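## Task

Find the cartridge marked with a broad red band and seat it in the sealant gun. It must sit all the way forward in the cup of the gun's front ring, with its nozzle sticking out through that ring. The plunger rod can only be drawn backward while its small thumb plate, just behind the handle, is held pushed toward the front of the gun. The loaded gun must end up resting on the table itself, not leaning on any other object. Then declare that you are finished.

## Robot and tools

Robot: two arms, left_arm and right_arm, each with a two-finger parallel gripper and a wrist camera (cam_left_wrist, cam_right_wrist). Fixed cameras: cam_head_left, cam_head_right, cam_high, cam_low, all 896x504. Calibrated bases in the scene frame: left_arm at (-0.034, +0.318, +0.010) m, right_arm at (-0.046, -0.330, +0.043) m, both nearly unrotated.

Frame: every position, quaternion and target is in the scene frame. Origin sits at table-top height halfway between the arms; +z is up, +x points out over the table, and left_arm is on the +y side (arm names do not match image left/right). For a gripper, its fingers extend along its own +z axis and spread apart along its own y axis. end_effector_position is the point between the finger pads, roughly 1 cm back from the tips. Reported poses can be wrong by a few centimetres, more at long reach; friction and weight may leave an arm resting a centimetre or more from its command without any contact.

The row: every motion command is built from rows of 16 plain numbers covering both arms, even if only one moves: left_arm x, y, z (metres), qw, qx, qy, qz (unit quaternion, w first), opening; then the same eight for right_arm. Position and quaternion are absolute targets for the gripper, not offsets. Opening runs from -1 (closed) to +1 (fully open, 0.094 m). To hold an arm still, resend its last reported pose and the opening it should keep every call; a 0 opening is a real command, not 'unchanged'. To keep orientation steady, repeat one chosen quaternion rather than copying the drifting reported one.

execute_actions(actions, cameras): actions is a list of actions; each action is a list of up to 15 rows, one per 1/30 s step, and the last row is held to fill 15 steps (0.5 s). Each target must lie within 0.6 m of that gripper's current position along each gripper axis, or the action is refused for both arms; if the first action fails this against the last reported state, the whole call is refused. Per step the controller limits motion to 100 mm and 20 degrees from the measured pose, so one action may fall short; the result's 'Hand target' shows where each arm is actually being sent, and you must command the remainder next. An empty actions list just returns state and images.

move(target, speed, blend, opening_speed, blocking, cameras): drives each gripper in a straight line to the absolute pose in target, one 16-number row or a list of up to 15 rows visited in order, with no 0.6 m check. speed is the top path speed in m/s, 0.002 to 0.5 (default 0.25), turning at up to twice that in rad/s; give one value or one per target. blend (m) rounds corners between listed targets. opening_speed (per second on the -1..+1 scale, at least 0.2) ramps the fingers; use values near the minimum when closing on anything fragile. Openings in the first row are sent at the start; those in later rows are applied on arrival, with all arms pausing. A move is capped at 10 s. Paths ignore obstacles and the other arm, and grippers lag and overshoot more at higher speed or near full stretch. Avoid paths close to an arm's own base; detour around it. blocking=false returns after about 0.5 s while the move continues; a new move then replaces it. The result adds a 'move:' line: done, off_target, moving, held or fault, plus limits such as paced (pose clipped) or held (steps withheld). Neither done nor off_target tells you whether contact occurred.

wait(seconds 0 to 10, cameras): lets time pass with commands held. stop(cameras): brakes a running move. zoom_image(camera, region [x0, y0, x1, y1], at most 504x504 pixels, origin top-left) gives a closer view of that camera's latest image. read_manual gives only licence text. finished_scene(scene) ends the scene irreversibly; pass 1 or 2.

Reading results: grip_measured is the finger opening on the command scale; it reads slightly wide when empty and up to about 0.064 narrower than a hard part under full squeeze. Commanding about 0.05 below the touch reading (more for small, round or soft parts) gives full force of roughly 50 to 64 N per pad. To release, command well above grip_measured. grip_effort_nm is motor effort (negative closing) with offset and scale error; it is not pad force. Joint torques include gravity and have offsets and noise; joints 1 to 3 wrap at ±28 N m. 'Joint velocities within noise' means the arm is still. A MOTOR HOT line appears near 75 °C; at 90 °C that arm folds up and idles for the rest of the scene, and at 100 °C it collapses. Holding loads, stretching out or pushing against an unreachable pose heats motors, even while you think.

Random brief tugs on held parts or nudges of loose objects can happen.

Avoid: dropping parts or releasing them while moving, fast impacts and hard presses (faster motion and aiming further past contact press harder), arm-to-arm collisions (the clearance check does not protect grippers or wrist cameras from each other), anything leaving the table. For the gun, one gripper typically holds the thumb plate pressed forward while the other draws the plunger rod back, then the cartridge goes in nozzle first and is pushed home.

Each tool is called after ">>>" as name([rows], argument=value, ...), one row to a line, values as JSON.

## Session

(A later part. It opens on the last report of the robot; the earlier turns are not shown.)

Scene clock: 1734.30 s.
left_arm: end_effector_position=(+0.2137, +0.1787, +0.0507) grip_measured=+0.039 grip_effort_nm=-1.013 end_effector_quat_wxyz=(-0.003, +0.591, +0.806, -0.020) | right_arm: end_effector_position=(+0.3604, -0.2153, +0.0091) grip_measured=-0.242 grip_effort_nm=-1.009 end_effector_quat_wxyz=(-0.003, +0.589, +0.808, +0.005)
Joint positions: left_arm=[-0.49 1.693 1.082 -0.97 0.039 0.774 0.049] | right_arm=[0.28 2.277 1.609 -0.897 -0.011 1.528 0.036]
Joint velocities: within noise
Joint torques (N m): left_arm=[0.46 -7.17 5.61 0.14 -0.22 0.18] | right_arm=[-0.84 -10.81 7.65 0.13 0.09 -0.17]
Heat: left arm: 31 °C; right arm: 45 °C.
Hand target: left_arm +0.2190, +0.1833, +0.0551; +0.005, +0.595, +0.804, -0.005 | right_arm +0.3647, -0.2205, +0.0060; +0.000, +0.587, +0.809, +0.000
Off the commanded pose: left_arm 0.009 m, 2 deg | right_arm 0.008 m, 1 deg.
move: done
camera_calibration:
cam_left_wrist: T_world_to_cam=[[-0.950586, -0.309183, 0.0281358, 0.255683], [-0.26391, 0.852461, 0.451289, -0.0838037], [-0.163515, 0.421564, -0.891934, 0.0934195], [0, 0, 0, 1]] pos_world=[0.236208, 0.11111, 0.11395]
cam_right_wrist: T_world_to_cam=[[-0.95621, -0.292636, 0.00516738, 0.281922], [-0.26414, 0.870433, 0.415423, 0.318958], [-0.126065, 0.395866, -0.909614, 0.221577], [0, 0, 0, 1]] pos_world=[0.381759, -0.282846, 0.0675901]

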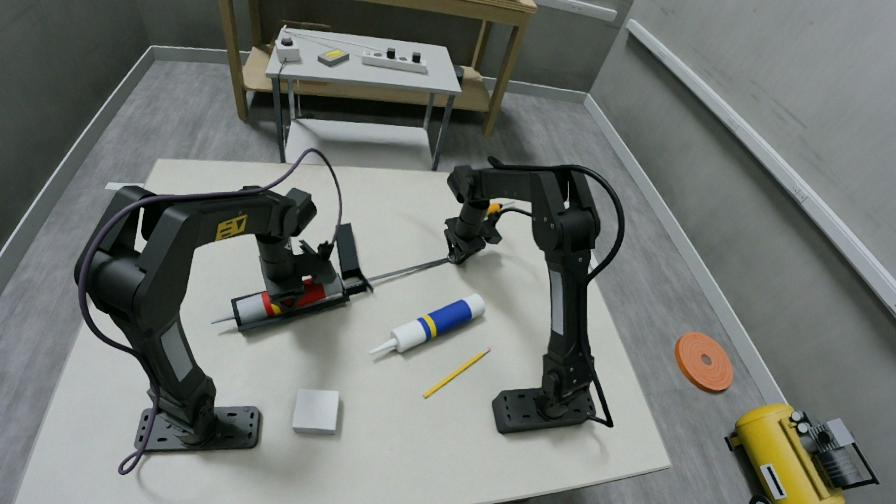

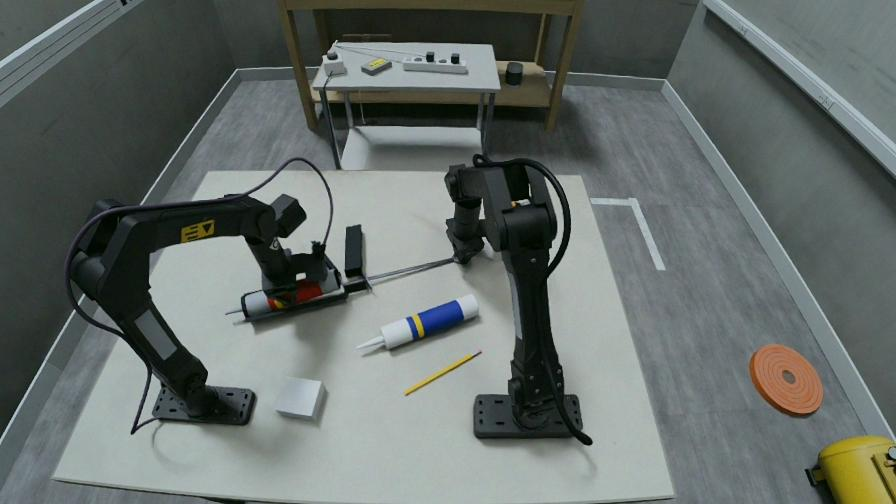

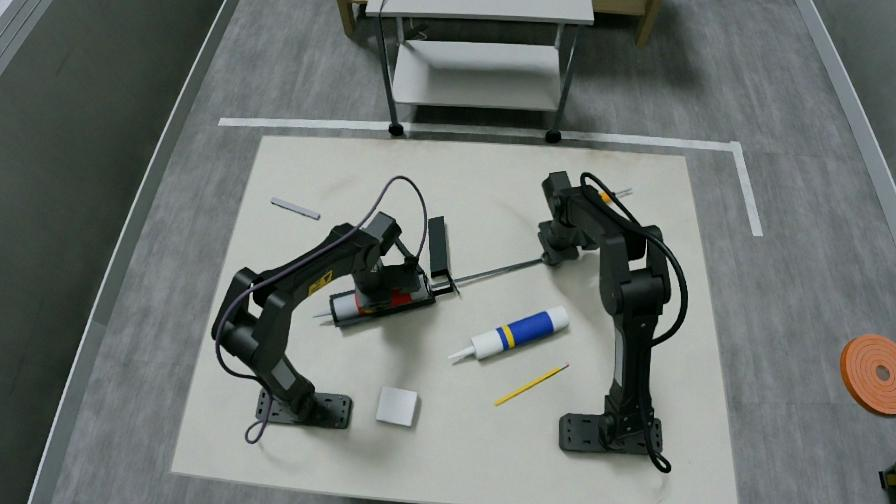

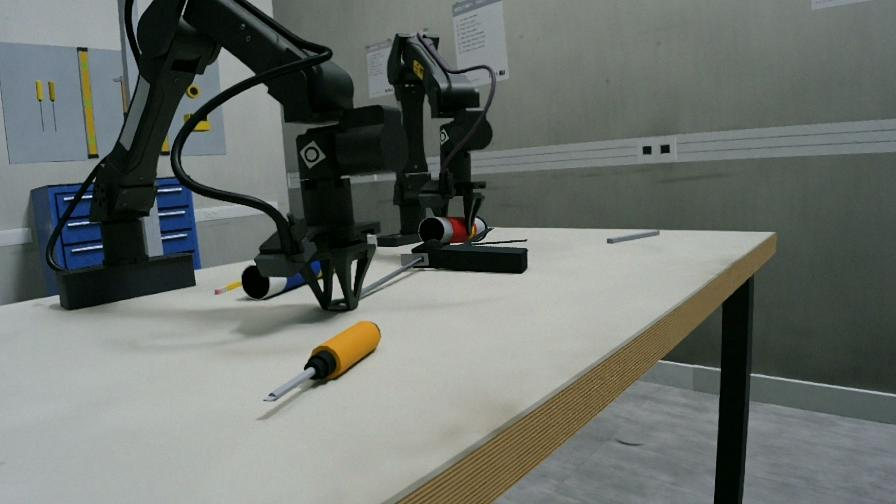

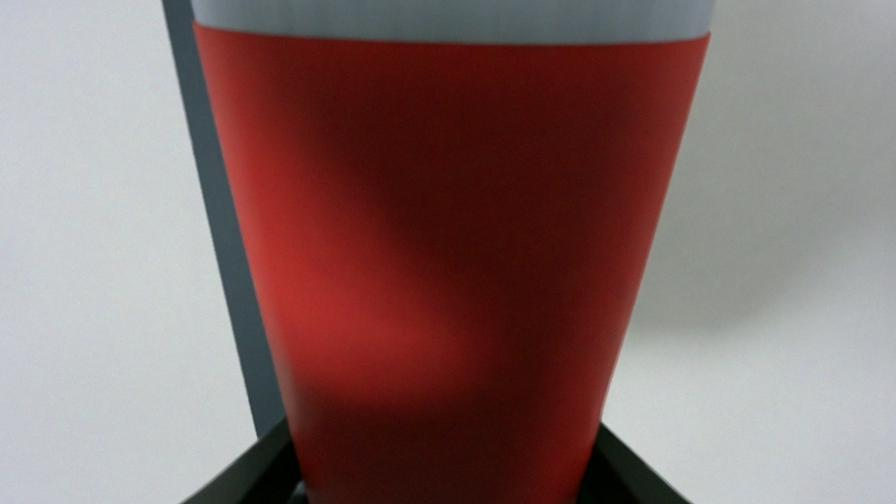

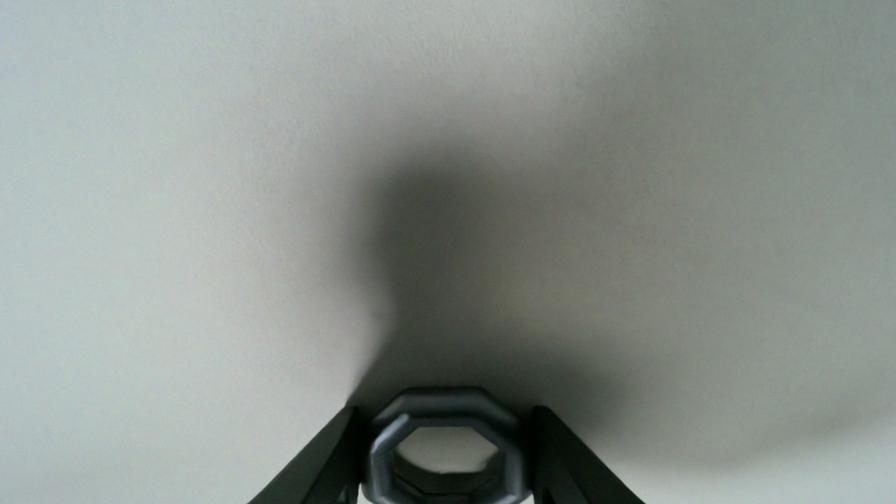

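>>> move([
  [0.225,0.182,0.045,0.0,0.5948,0.8039,0.0,-0.2,0.365,-0.221,0.006,0,0.5878,0.8090,0,-0.6],
], speed=0.04)

>>> zoom_image(camera="cam_high", region=[320, 285, 370, 335])

>>> zoom_image(camera="cam_head_left", region=[220, 260, 380, 340])

>>> zoom_image(camera="cam_head_right", region=[320, 250, 380, 310])

>>> zoom_image(camera="cam_low", region=[400, 200, 500, 280])

Scene clock: 1750.40 s.
left_arm: end_effector_position=(+0.2137, +0.1792, +0.0450) grip_measured=+0.039 grip_effort_nm=-1.018 end_effector_quat_wxyz=(-0.011, +0.591, +0.806, -0.019) | right_arm: end_effector_position=(+0.3604, -0.2153, +0.0091) grip_measured=-0.242 grip_effort_nm=-1.004 end_effector_quat_wxyz=(-0.003, +0.589, +0.808, +0.005)
Joint positions: left_arm=[-0.49 1.715 1.082 -0.964 0.036 0.774 0.049] | right_arm=[0.28 2.277 1.609 -0.897 -0.011 1.528 0.036]
Joint velocities: within noise
Joint torques (N m): left_arm=[0.5 -5.86 6.16 0.29 -0.29 0.2] | right_arm=[-0.68 -10.8 7.66 0.13 0.09 -0.17]
Heat: left arm: 30 °C; right arm: 44 °C.
Hand target: left_arm +0.2246, +0.1818, +0.0454; +0.000, +0.595, +0.804, -0.001 | right_arm +0.3645, -0.2196, +0.0060; +0.000, +0.587, +0.810, +0.000
Off the commanded pose: left_arm 0.012 m, 3 deg | right_arm 0.008 m, 1 deg.
move: off_target (left_arm)
camera_calibration:
cam_left_wrist: T_world_to_cam=[[-0.950214, -0.30945, 0.0365326, 0.255683], [-0.258343, 0.847929, 0.4629, -0.0825967], [-0.174221, 0.430416, -0.885658, 0.0884997], [0, 0, 0, 1]] pos_world=[0.237034, 0.111066, 0.107274]
cam_right_wrist: T_world_to_cam=[[-0.95621, -0.292636, 0.00516738, 0.281922], [-0.26414, 0.870433, 0.415423, 0.318958], [-0.126065, 0.395866, -0.909614, 0.221577], [0, 0, 0, 1]] pos_world=[0.381759, -0.282846, 0.0675901]

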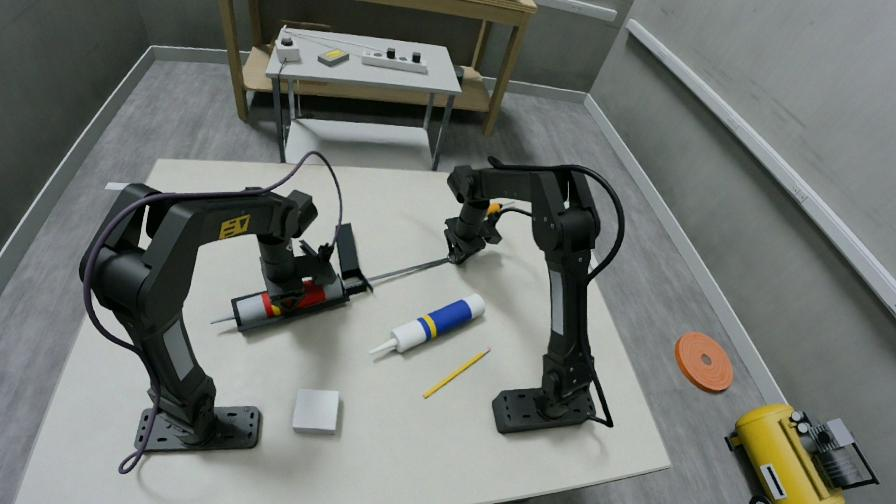

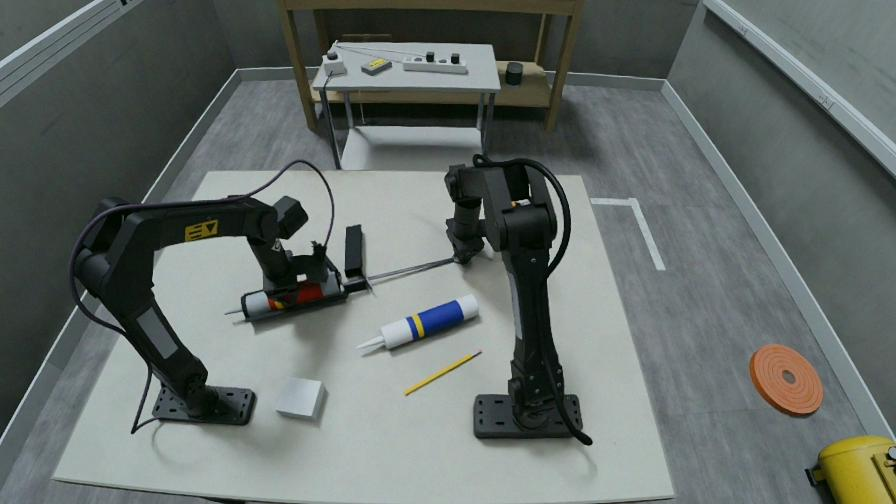

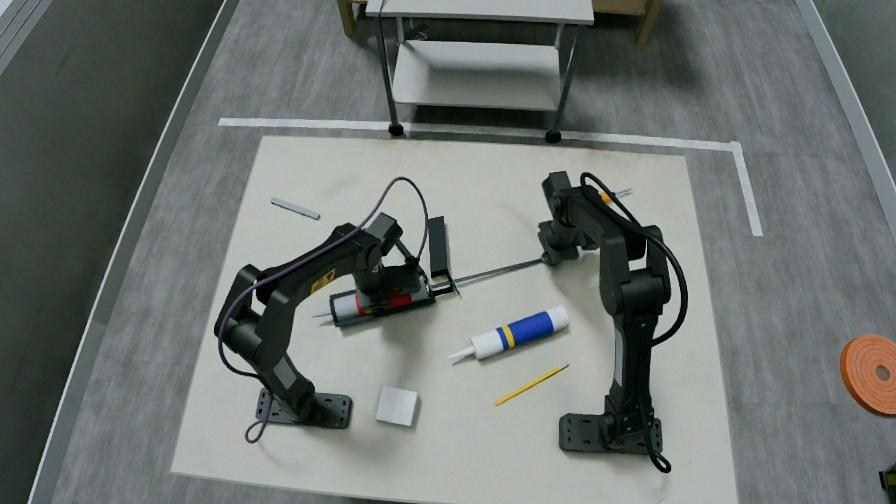

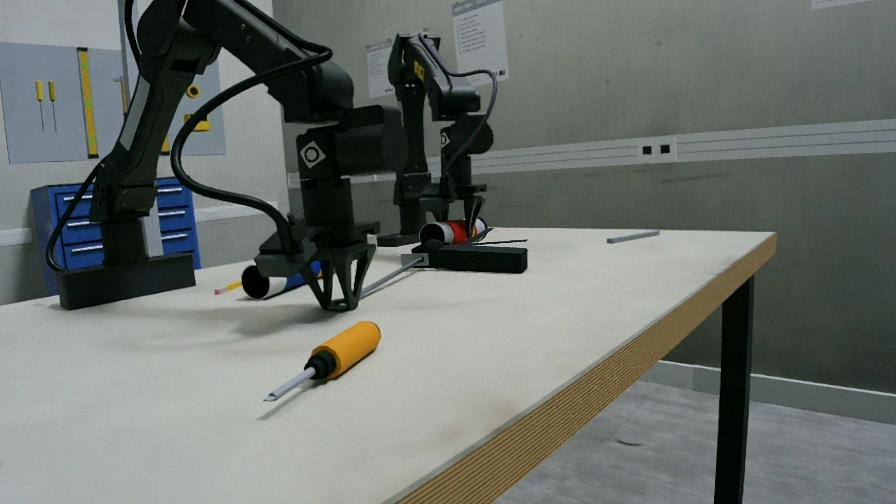

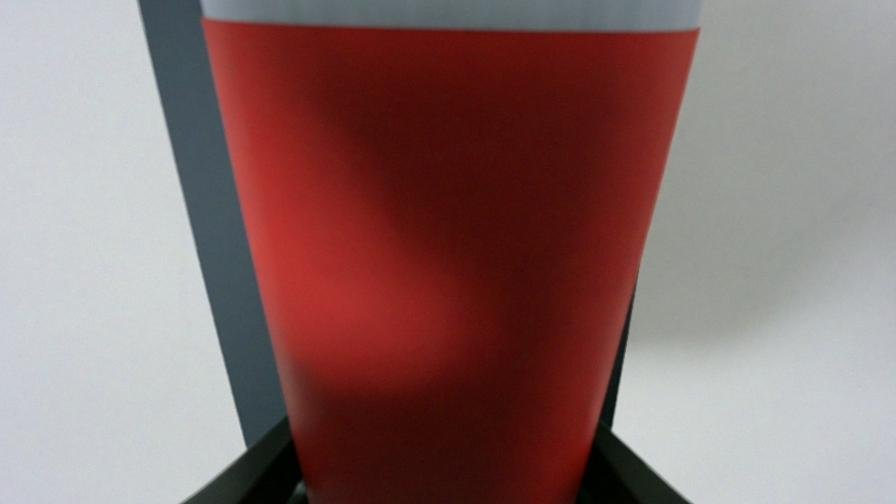

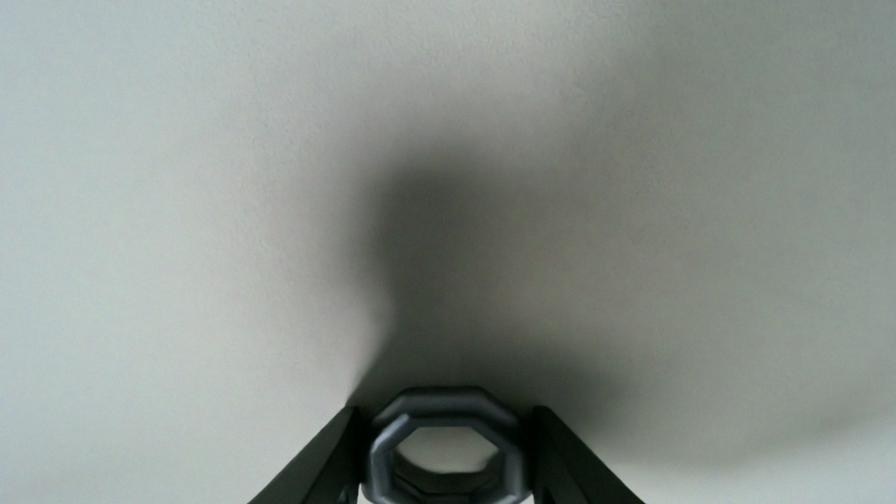

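Scaled by 10.080 from the camera's 896x504 image, which has a finer 1280x720 frame.

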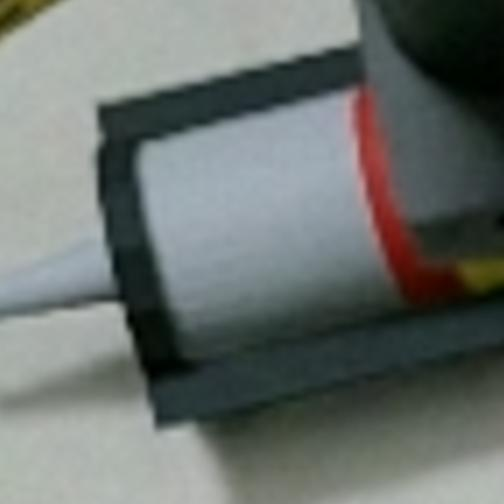

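Scaled by 3.150 from the camera's 896x504 image, which has a finer 1280x720 frame.

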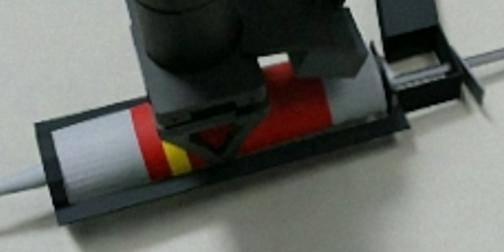

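Scaled by 8.400 from the camera's 896x504 image, which has a finer 1280x720 frame.

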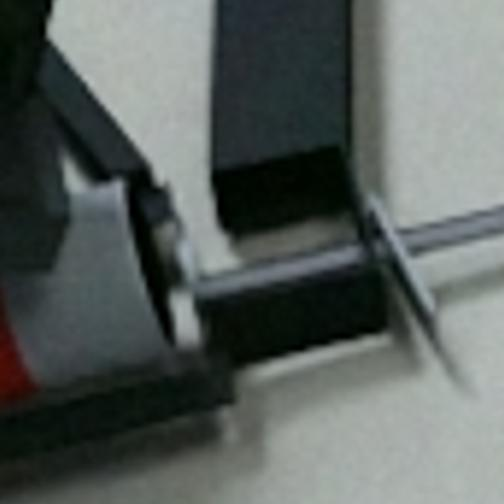

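Scaled by 5.040 from the camera's 896x504 image, which has a finer 1280x720 frame.

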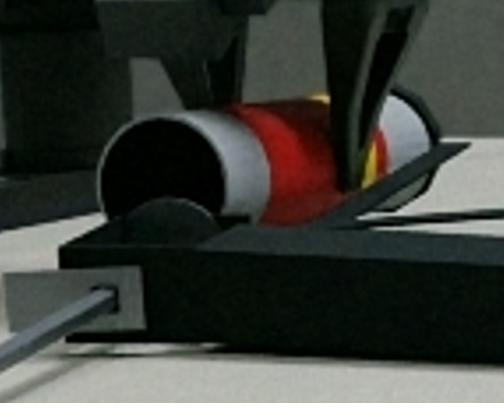

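>>> move([
  [0.220,0.179,0.048,0.0,0.5948,0.8039,0.0,0.25,0.365,-0.221,0.006,0,0.5878,0.8090,0,-0.6],
], speed=0.04, opening_speed=0.3)

>>> zoom_image(camera="cam_head_left", region=[220, 260, 380, 340])

>>> zoom_image(camera="cam_head_right", region=[320, 250, 380, 310])

>>> zoom_image(camera="cam_low", region=[400, 200, 500, 280])

Scene clock: 1771.73 s.
left_arm: end_effector_position=(+0.2167, +0.1848, +0.0449) grip_measured=+0.248 grip_effort_nm=0.095 end_effector_quat_wxyz=(-0.013, +0.590, +0.808, -0.002) | right_arm: end_effector_position=(+0.3609, -0.2152, +0.0095) grip_measured=-0.242 grip_effort_nm=-1.009 end_effector_quat_wxyz=(-0.002, +0.589, +0.808, +0.006)
Joint positions: left_arm=[-0.49 1.715 1.082 -0.964 0 0.77 0.059] | right_arm=[0.28 2.277 1.61 -0.897 -0.011 1.528 0.036]
Joint velocities: within noise
Joint torques (N m): left_arm=[-0.38 -6.79 5.76 0.23 -0.06 0] | right_arm=[-0.73 -10.8 7.56 0.12 0.09 -0.17]
Heat: left arm: 30 °C; right arm: 44 °C.
Hand target: left_arm +0.2219, +0.1827, +0.0480; -0.001, +0.591, +0.807, +0.005 | right_arm +0.3645, -0.2199, +0.0060; +0.000, +0.587, +0.810, +0.000
Off the commanded pose: left_arm 0.007 m, 2 deg | right_arm 0.008 m, 1 deg.
move: done
camera_calibration:
cam_left_wrist: T_world_to_cam=[[-0.949465, -0.313679, 0.0109921, 0.261987], [-0.269312, 0.832159, 0.484749, -0.082168], [-0.161203, 0.457293, -0.874584, 0.078246], [0, 0, 0, 1]] pos_world=[0.239233, 0.114775, 0.105384]
cam_right_wrist: T_world_to_cam=[[-0.956216, -0.292638, 0.0036341, 0.282478], [-0.264755, 0.870265, 0.415384, 0.319011], [-0.12472, 0.396235, -0.909639, 0.221502], [0, 0, 0, 1]] pos_world=[0.382195, -0.282727, 0.0679483]

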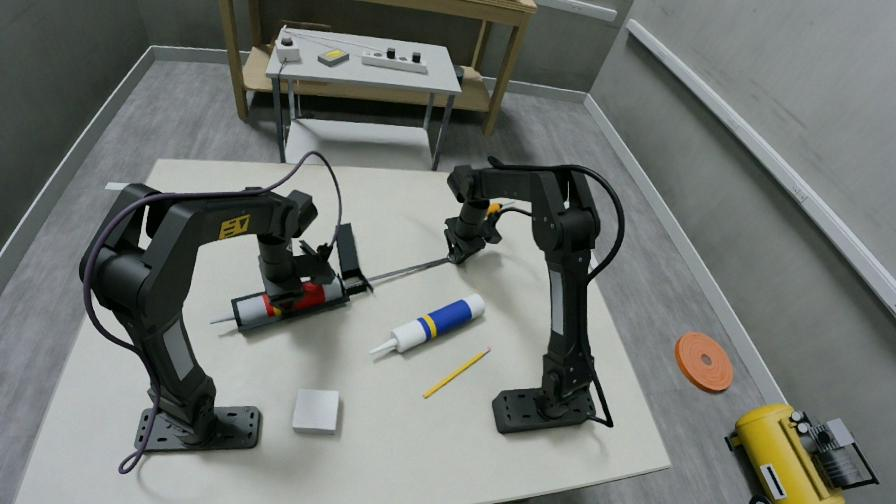

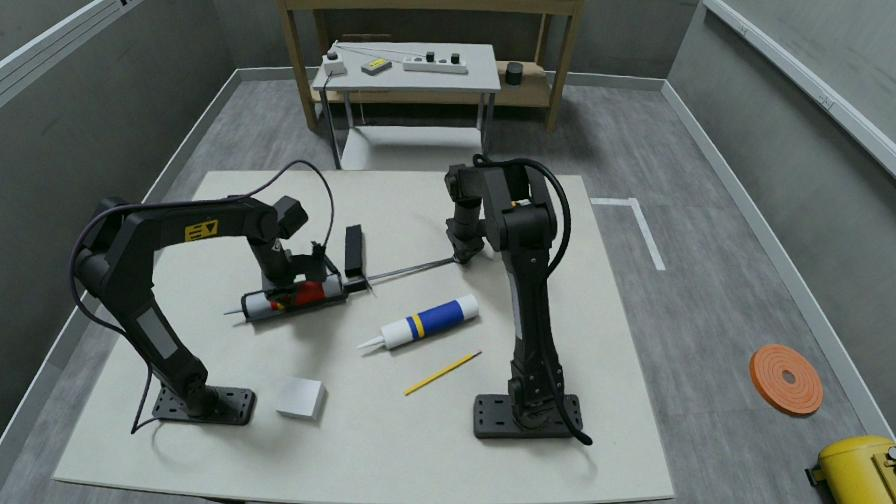

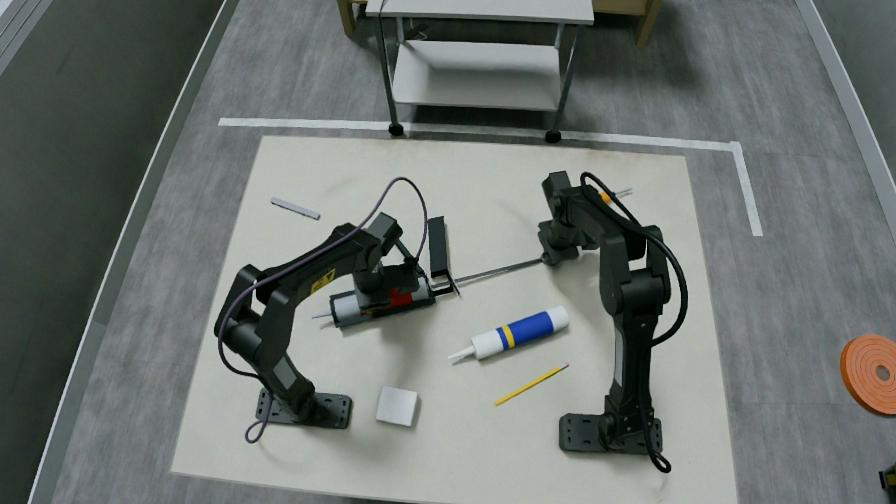

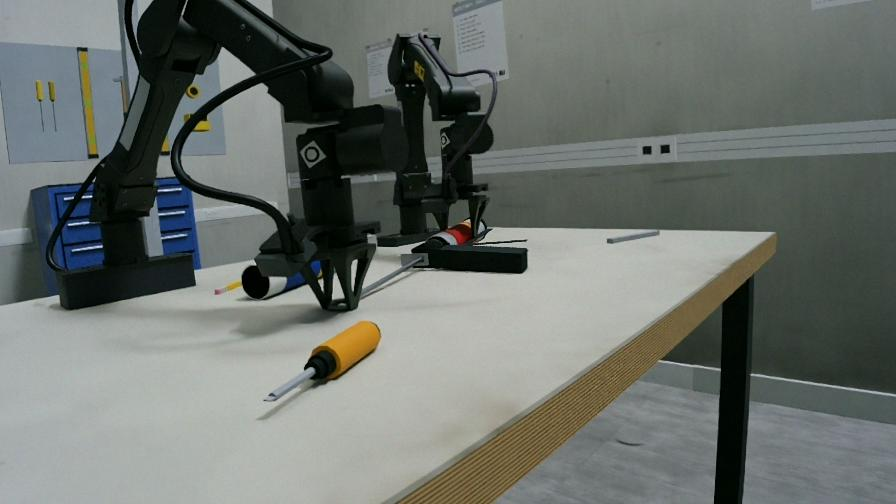

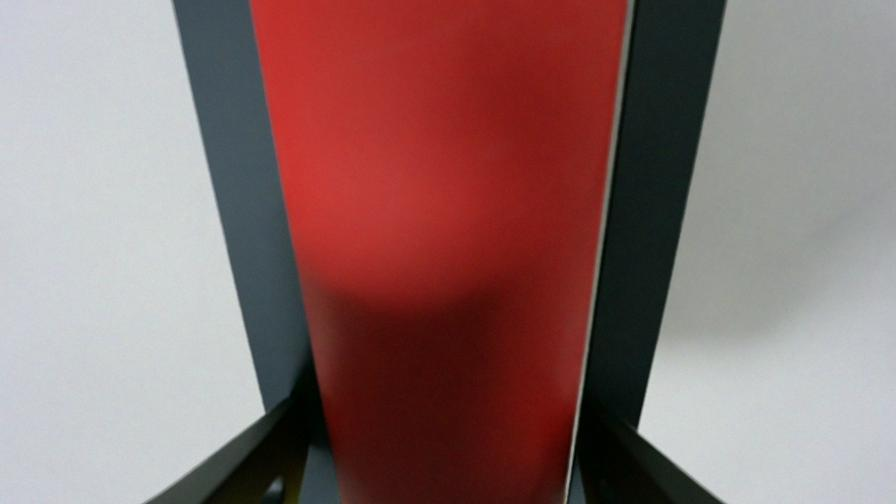

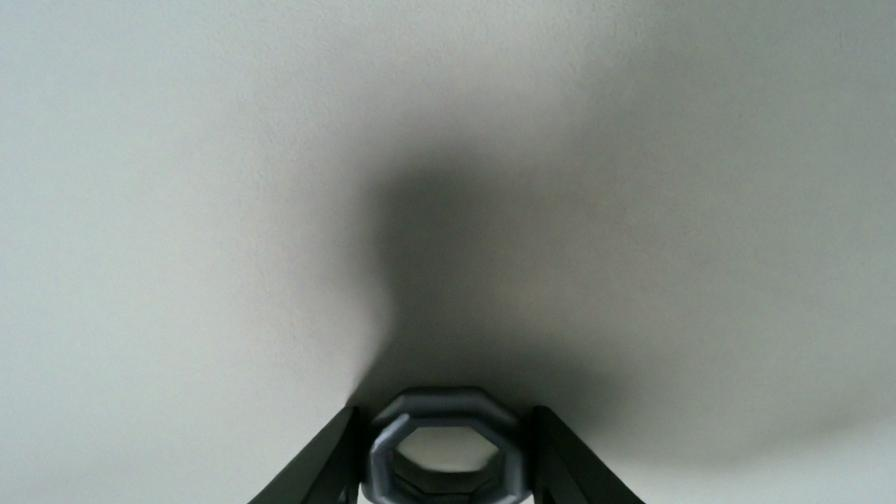

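Scaled by 3.150 from the camera's 896x504 image, which has a finer 1280x720 frame.

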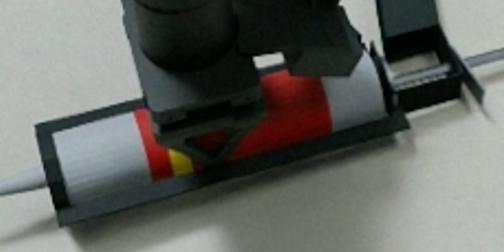

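Scaled by 8.400 from the camera's 896x504 image, which has a finer 1280x720 frame.

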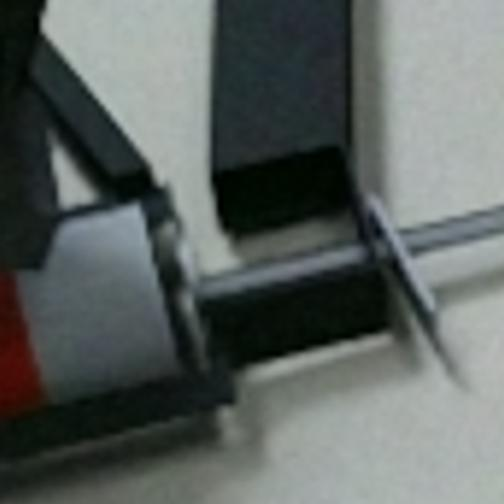

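Scaled by 5.040 from the camera's 896x504 image, which has a finer 1280x720 frame.

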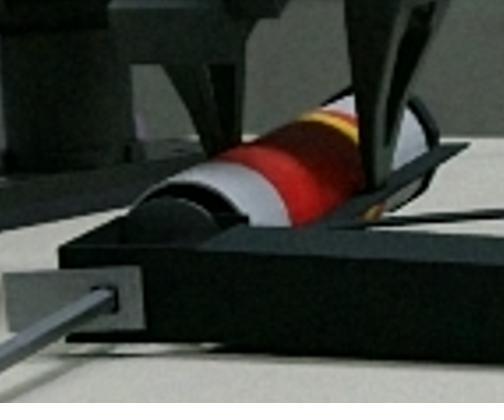

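>>> move([
  [0.228,0.161,0.052,0.0,0.5948,0.8039,0.0,0.25,0.365,-0.221,0.006,0,0.5878,0.8090,0,-0.6],
  [0.228,0.161,0.049,0.0,0.5948,0.8039,0.0,-0.1,0.365,-0.221,0.006,0,0.5878,0.8090,0,-0.6],
], speed=0.05, opening_speed=0.5)

>>> zoom_image(camera="cam_low", region=[400, 200, 500, 280])

Scene clock: 1794.57 s.
left_arm: end_effector_position=(+0.2214, +0.1646, +0.0470) grip_measured=-0.017 grip_effort_nm=-1.009 end_effector_quat_wxyz=(-0.005, +0.603, +0.798, -0.001) | right_arm: end_effector_position=(+0.3609, -0.2152, +0.0095) grip_measured=-0.242 grip_effort_nm=-1.013 end_effector_quat_wxyz=(-0.002, +0.589, +0.808, +0.006)
Joint positions: left_arm=[-0.542 1.747 1.129 -0.963 0 0.75 0.046] | right_arm=[0.28 2.277 1.61 -0.897 -0.011 1.528 0.036]
Joint velocities: within noise
Joint torques (N m): left_arm=[-0.42 -5.65 7.46 0.12 0.01 -0.14] | right_arm=[-0.94 -10.8 7.54 0.13 0.09 -0.17]
Heat: left arm: 30 °C; right arm: 44 °C.
Hand target: left_arm +0.2271, +0.1596, +0.0489; +0.001, +0.599, +0.801, +0.000 | right_arm +0.3648, -0.2208, +0.0060; +0.000, +0.588, +0.809, +0.000
Off the commanded pose: left_arm 0.008 m, 1 deg | right_arm 0.008 m, 1 deg.
move: done
camera_calibration:
cam_left_wrist: T_world_to_cam=[[-0.959152, -0.282891, -0.000765152, 0.257752], [-0.249416, 0.844371, 0.474161, -0.0710771], [-0.13349, 0.454983, -0.880438, 0.0846321], [0, 0, 0, 1]] pos_world=[0.240793, 0.0944251, 0.108413]
cam_right_wrist: T_world_to_cam=[[-0.956216, -0.292638, 0.0036341, 0.282478], [-0.264755, 0.870265, 0.415384, 0.319011], [-0.12472, 0.396235, -0.909639, 0.221502], [0, 0, 0, 1]] pos_world=[0.382195, -0.282727, 0.0679483]

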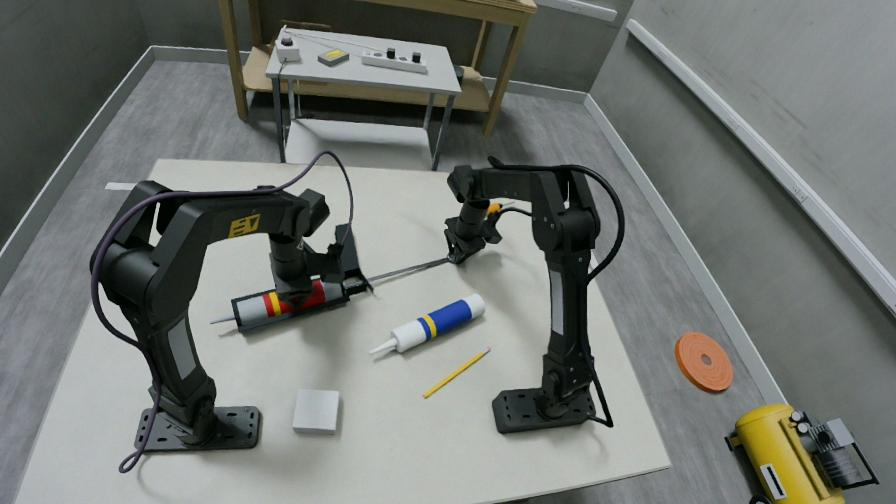

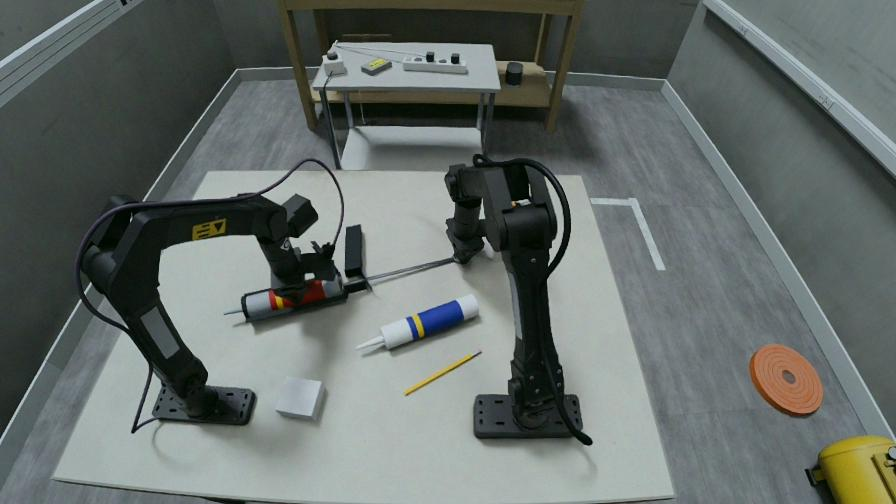

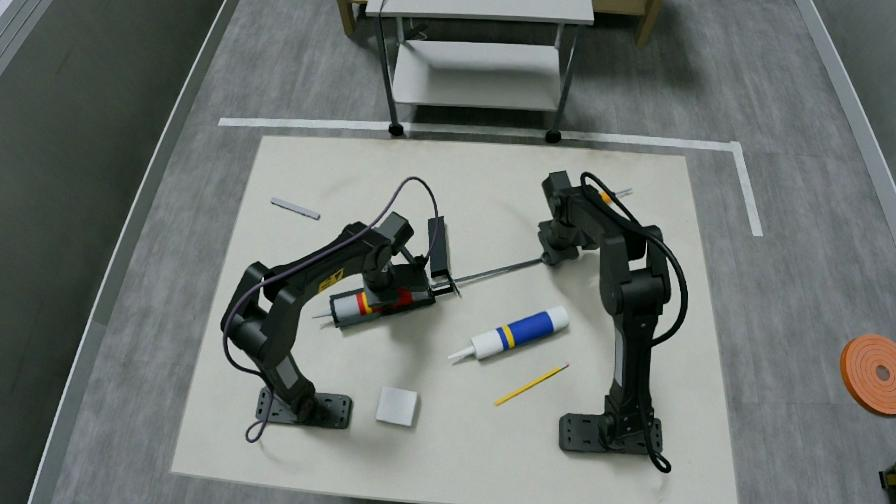

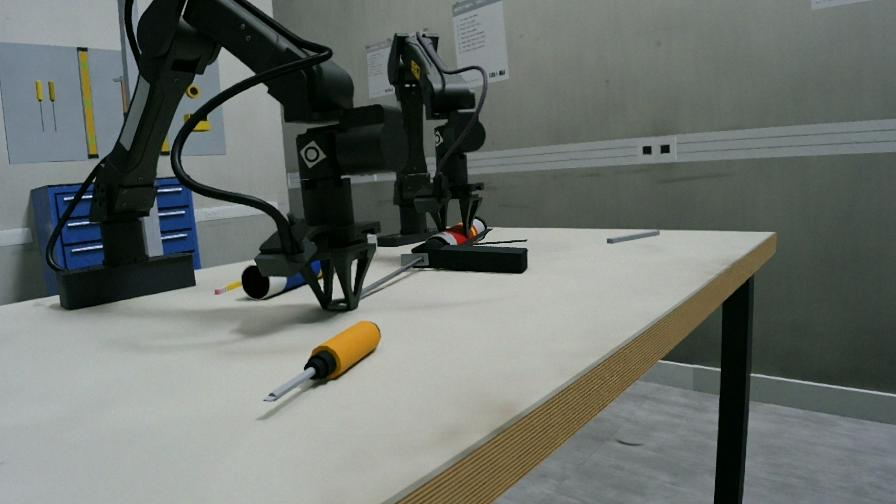

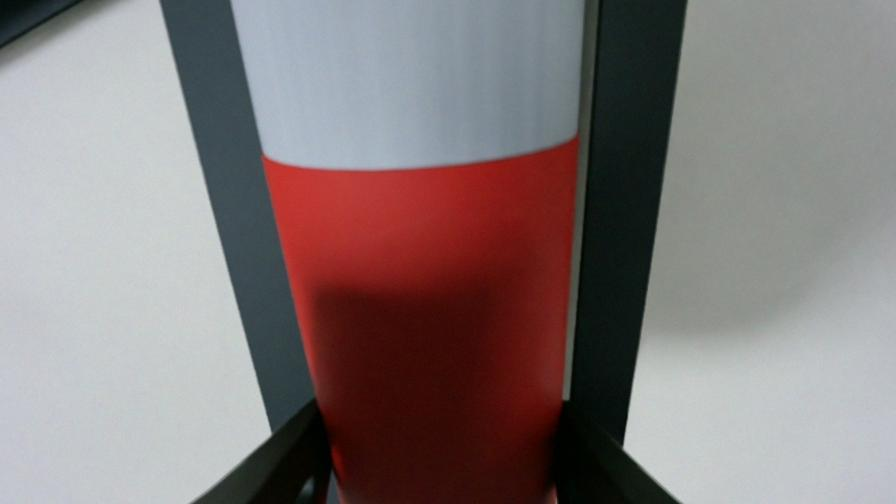

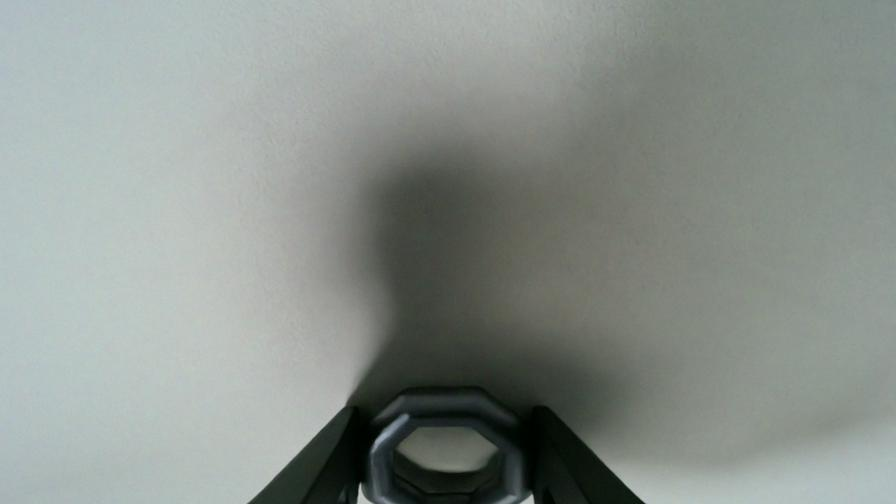

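Scaled by 5.040 from the camera's 896x504 image, which has a finer 1280x720 frame.

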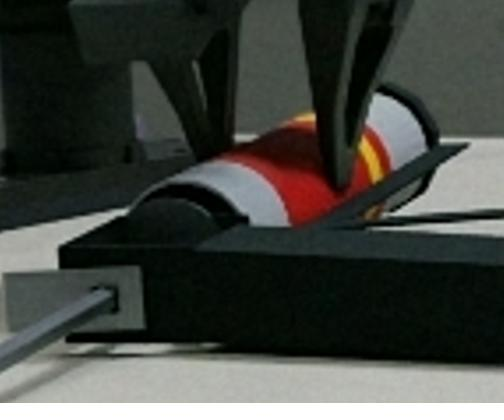

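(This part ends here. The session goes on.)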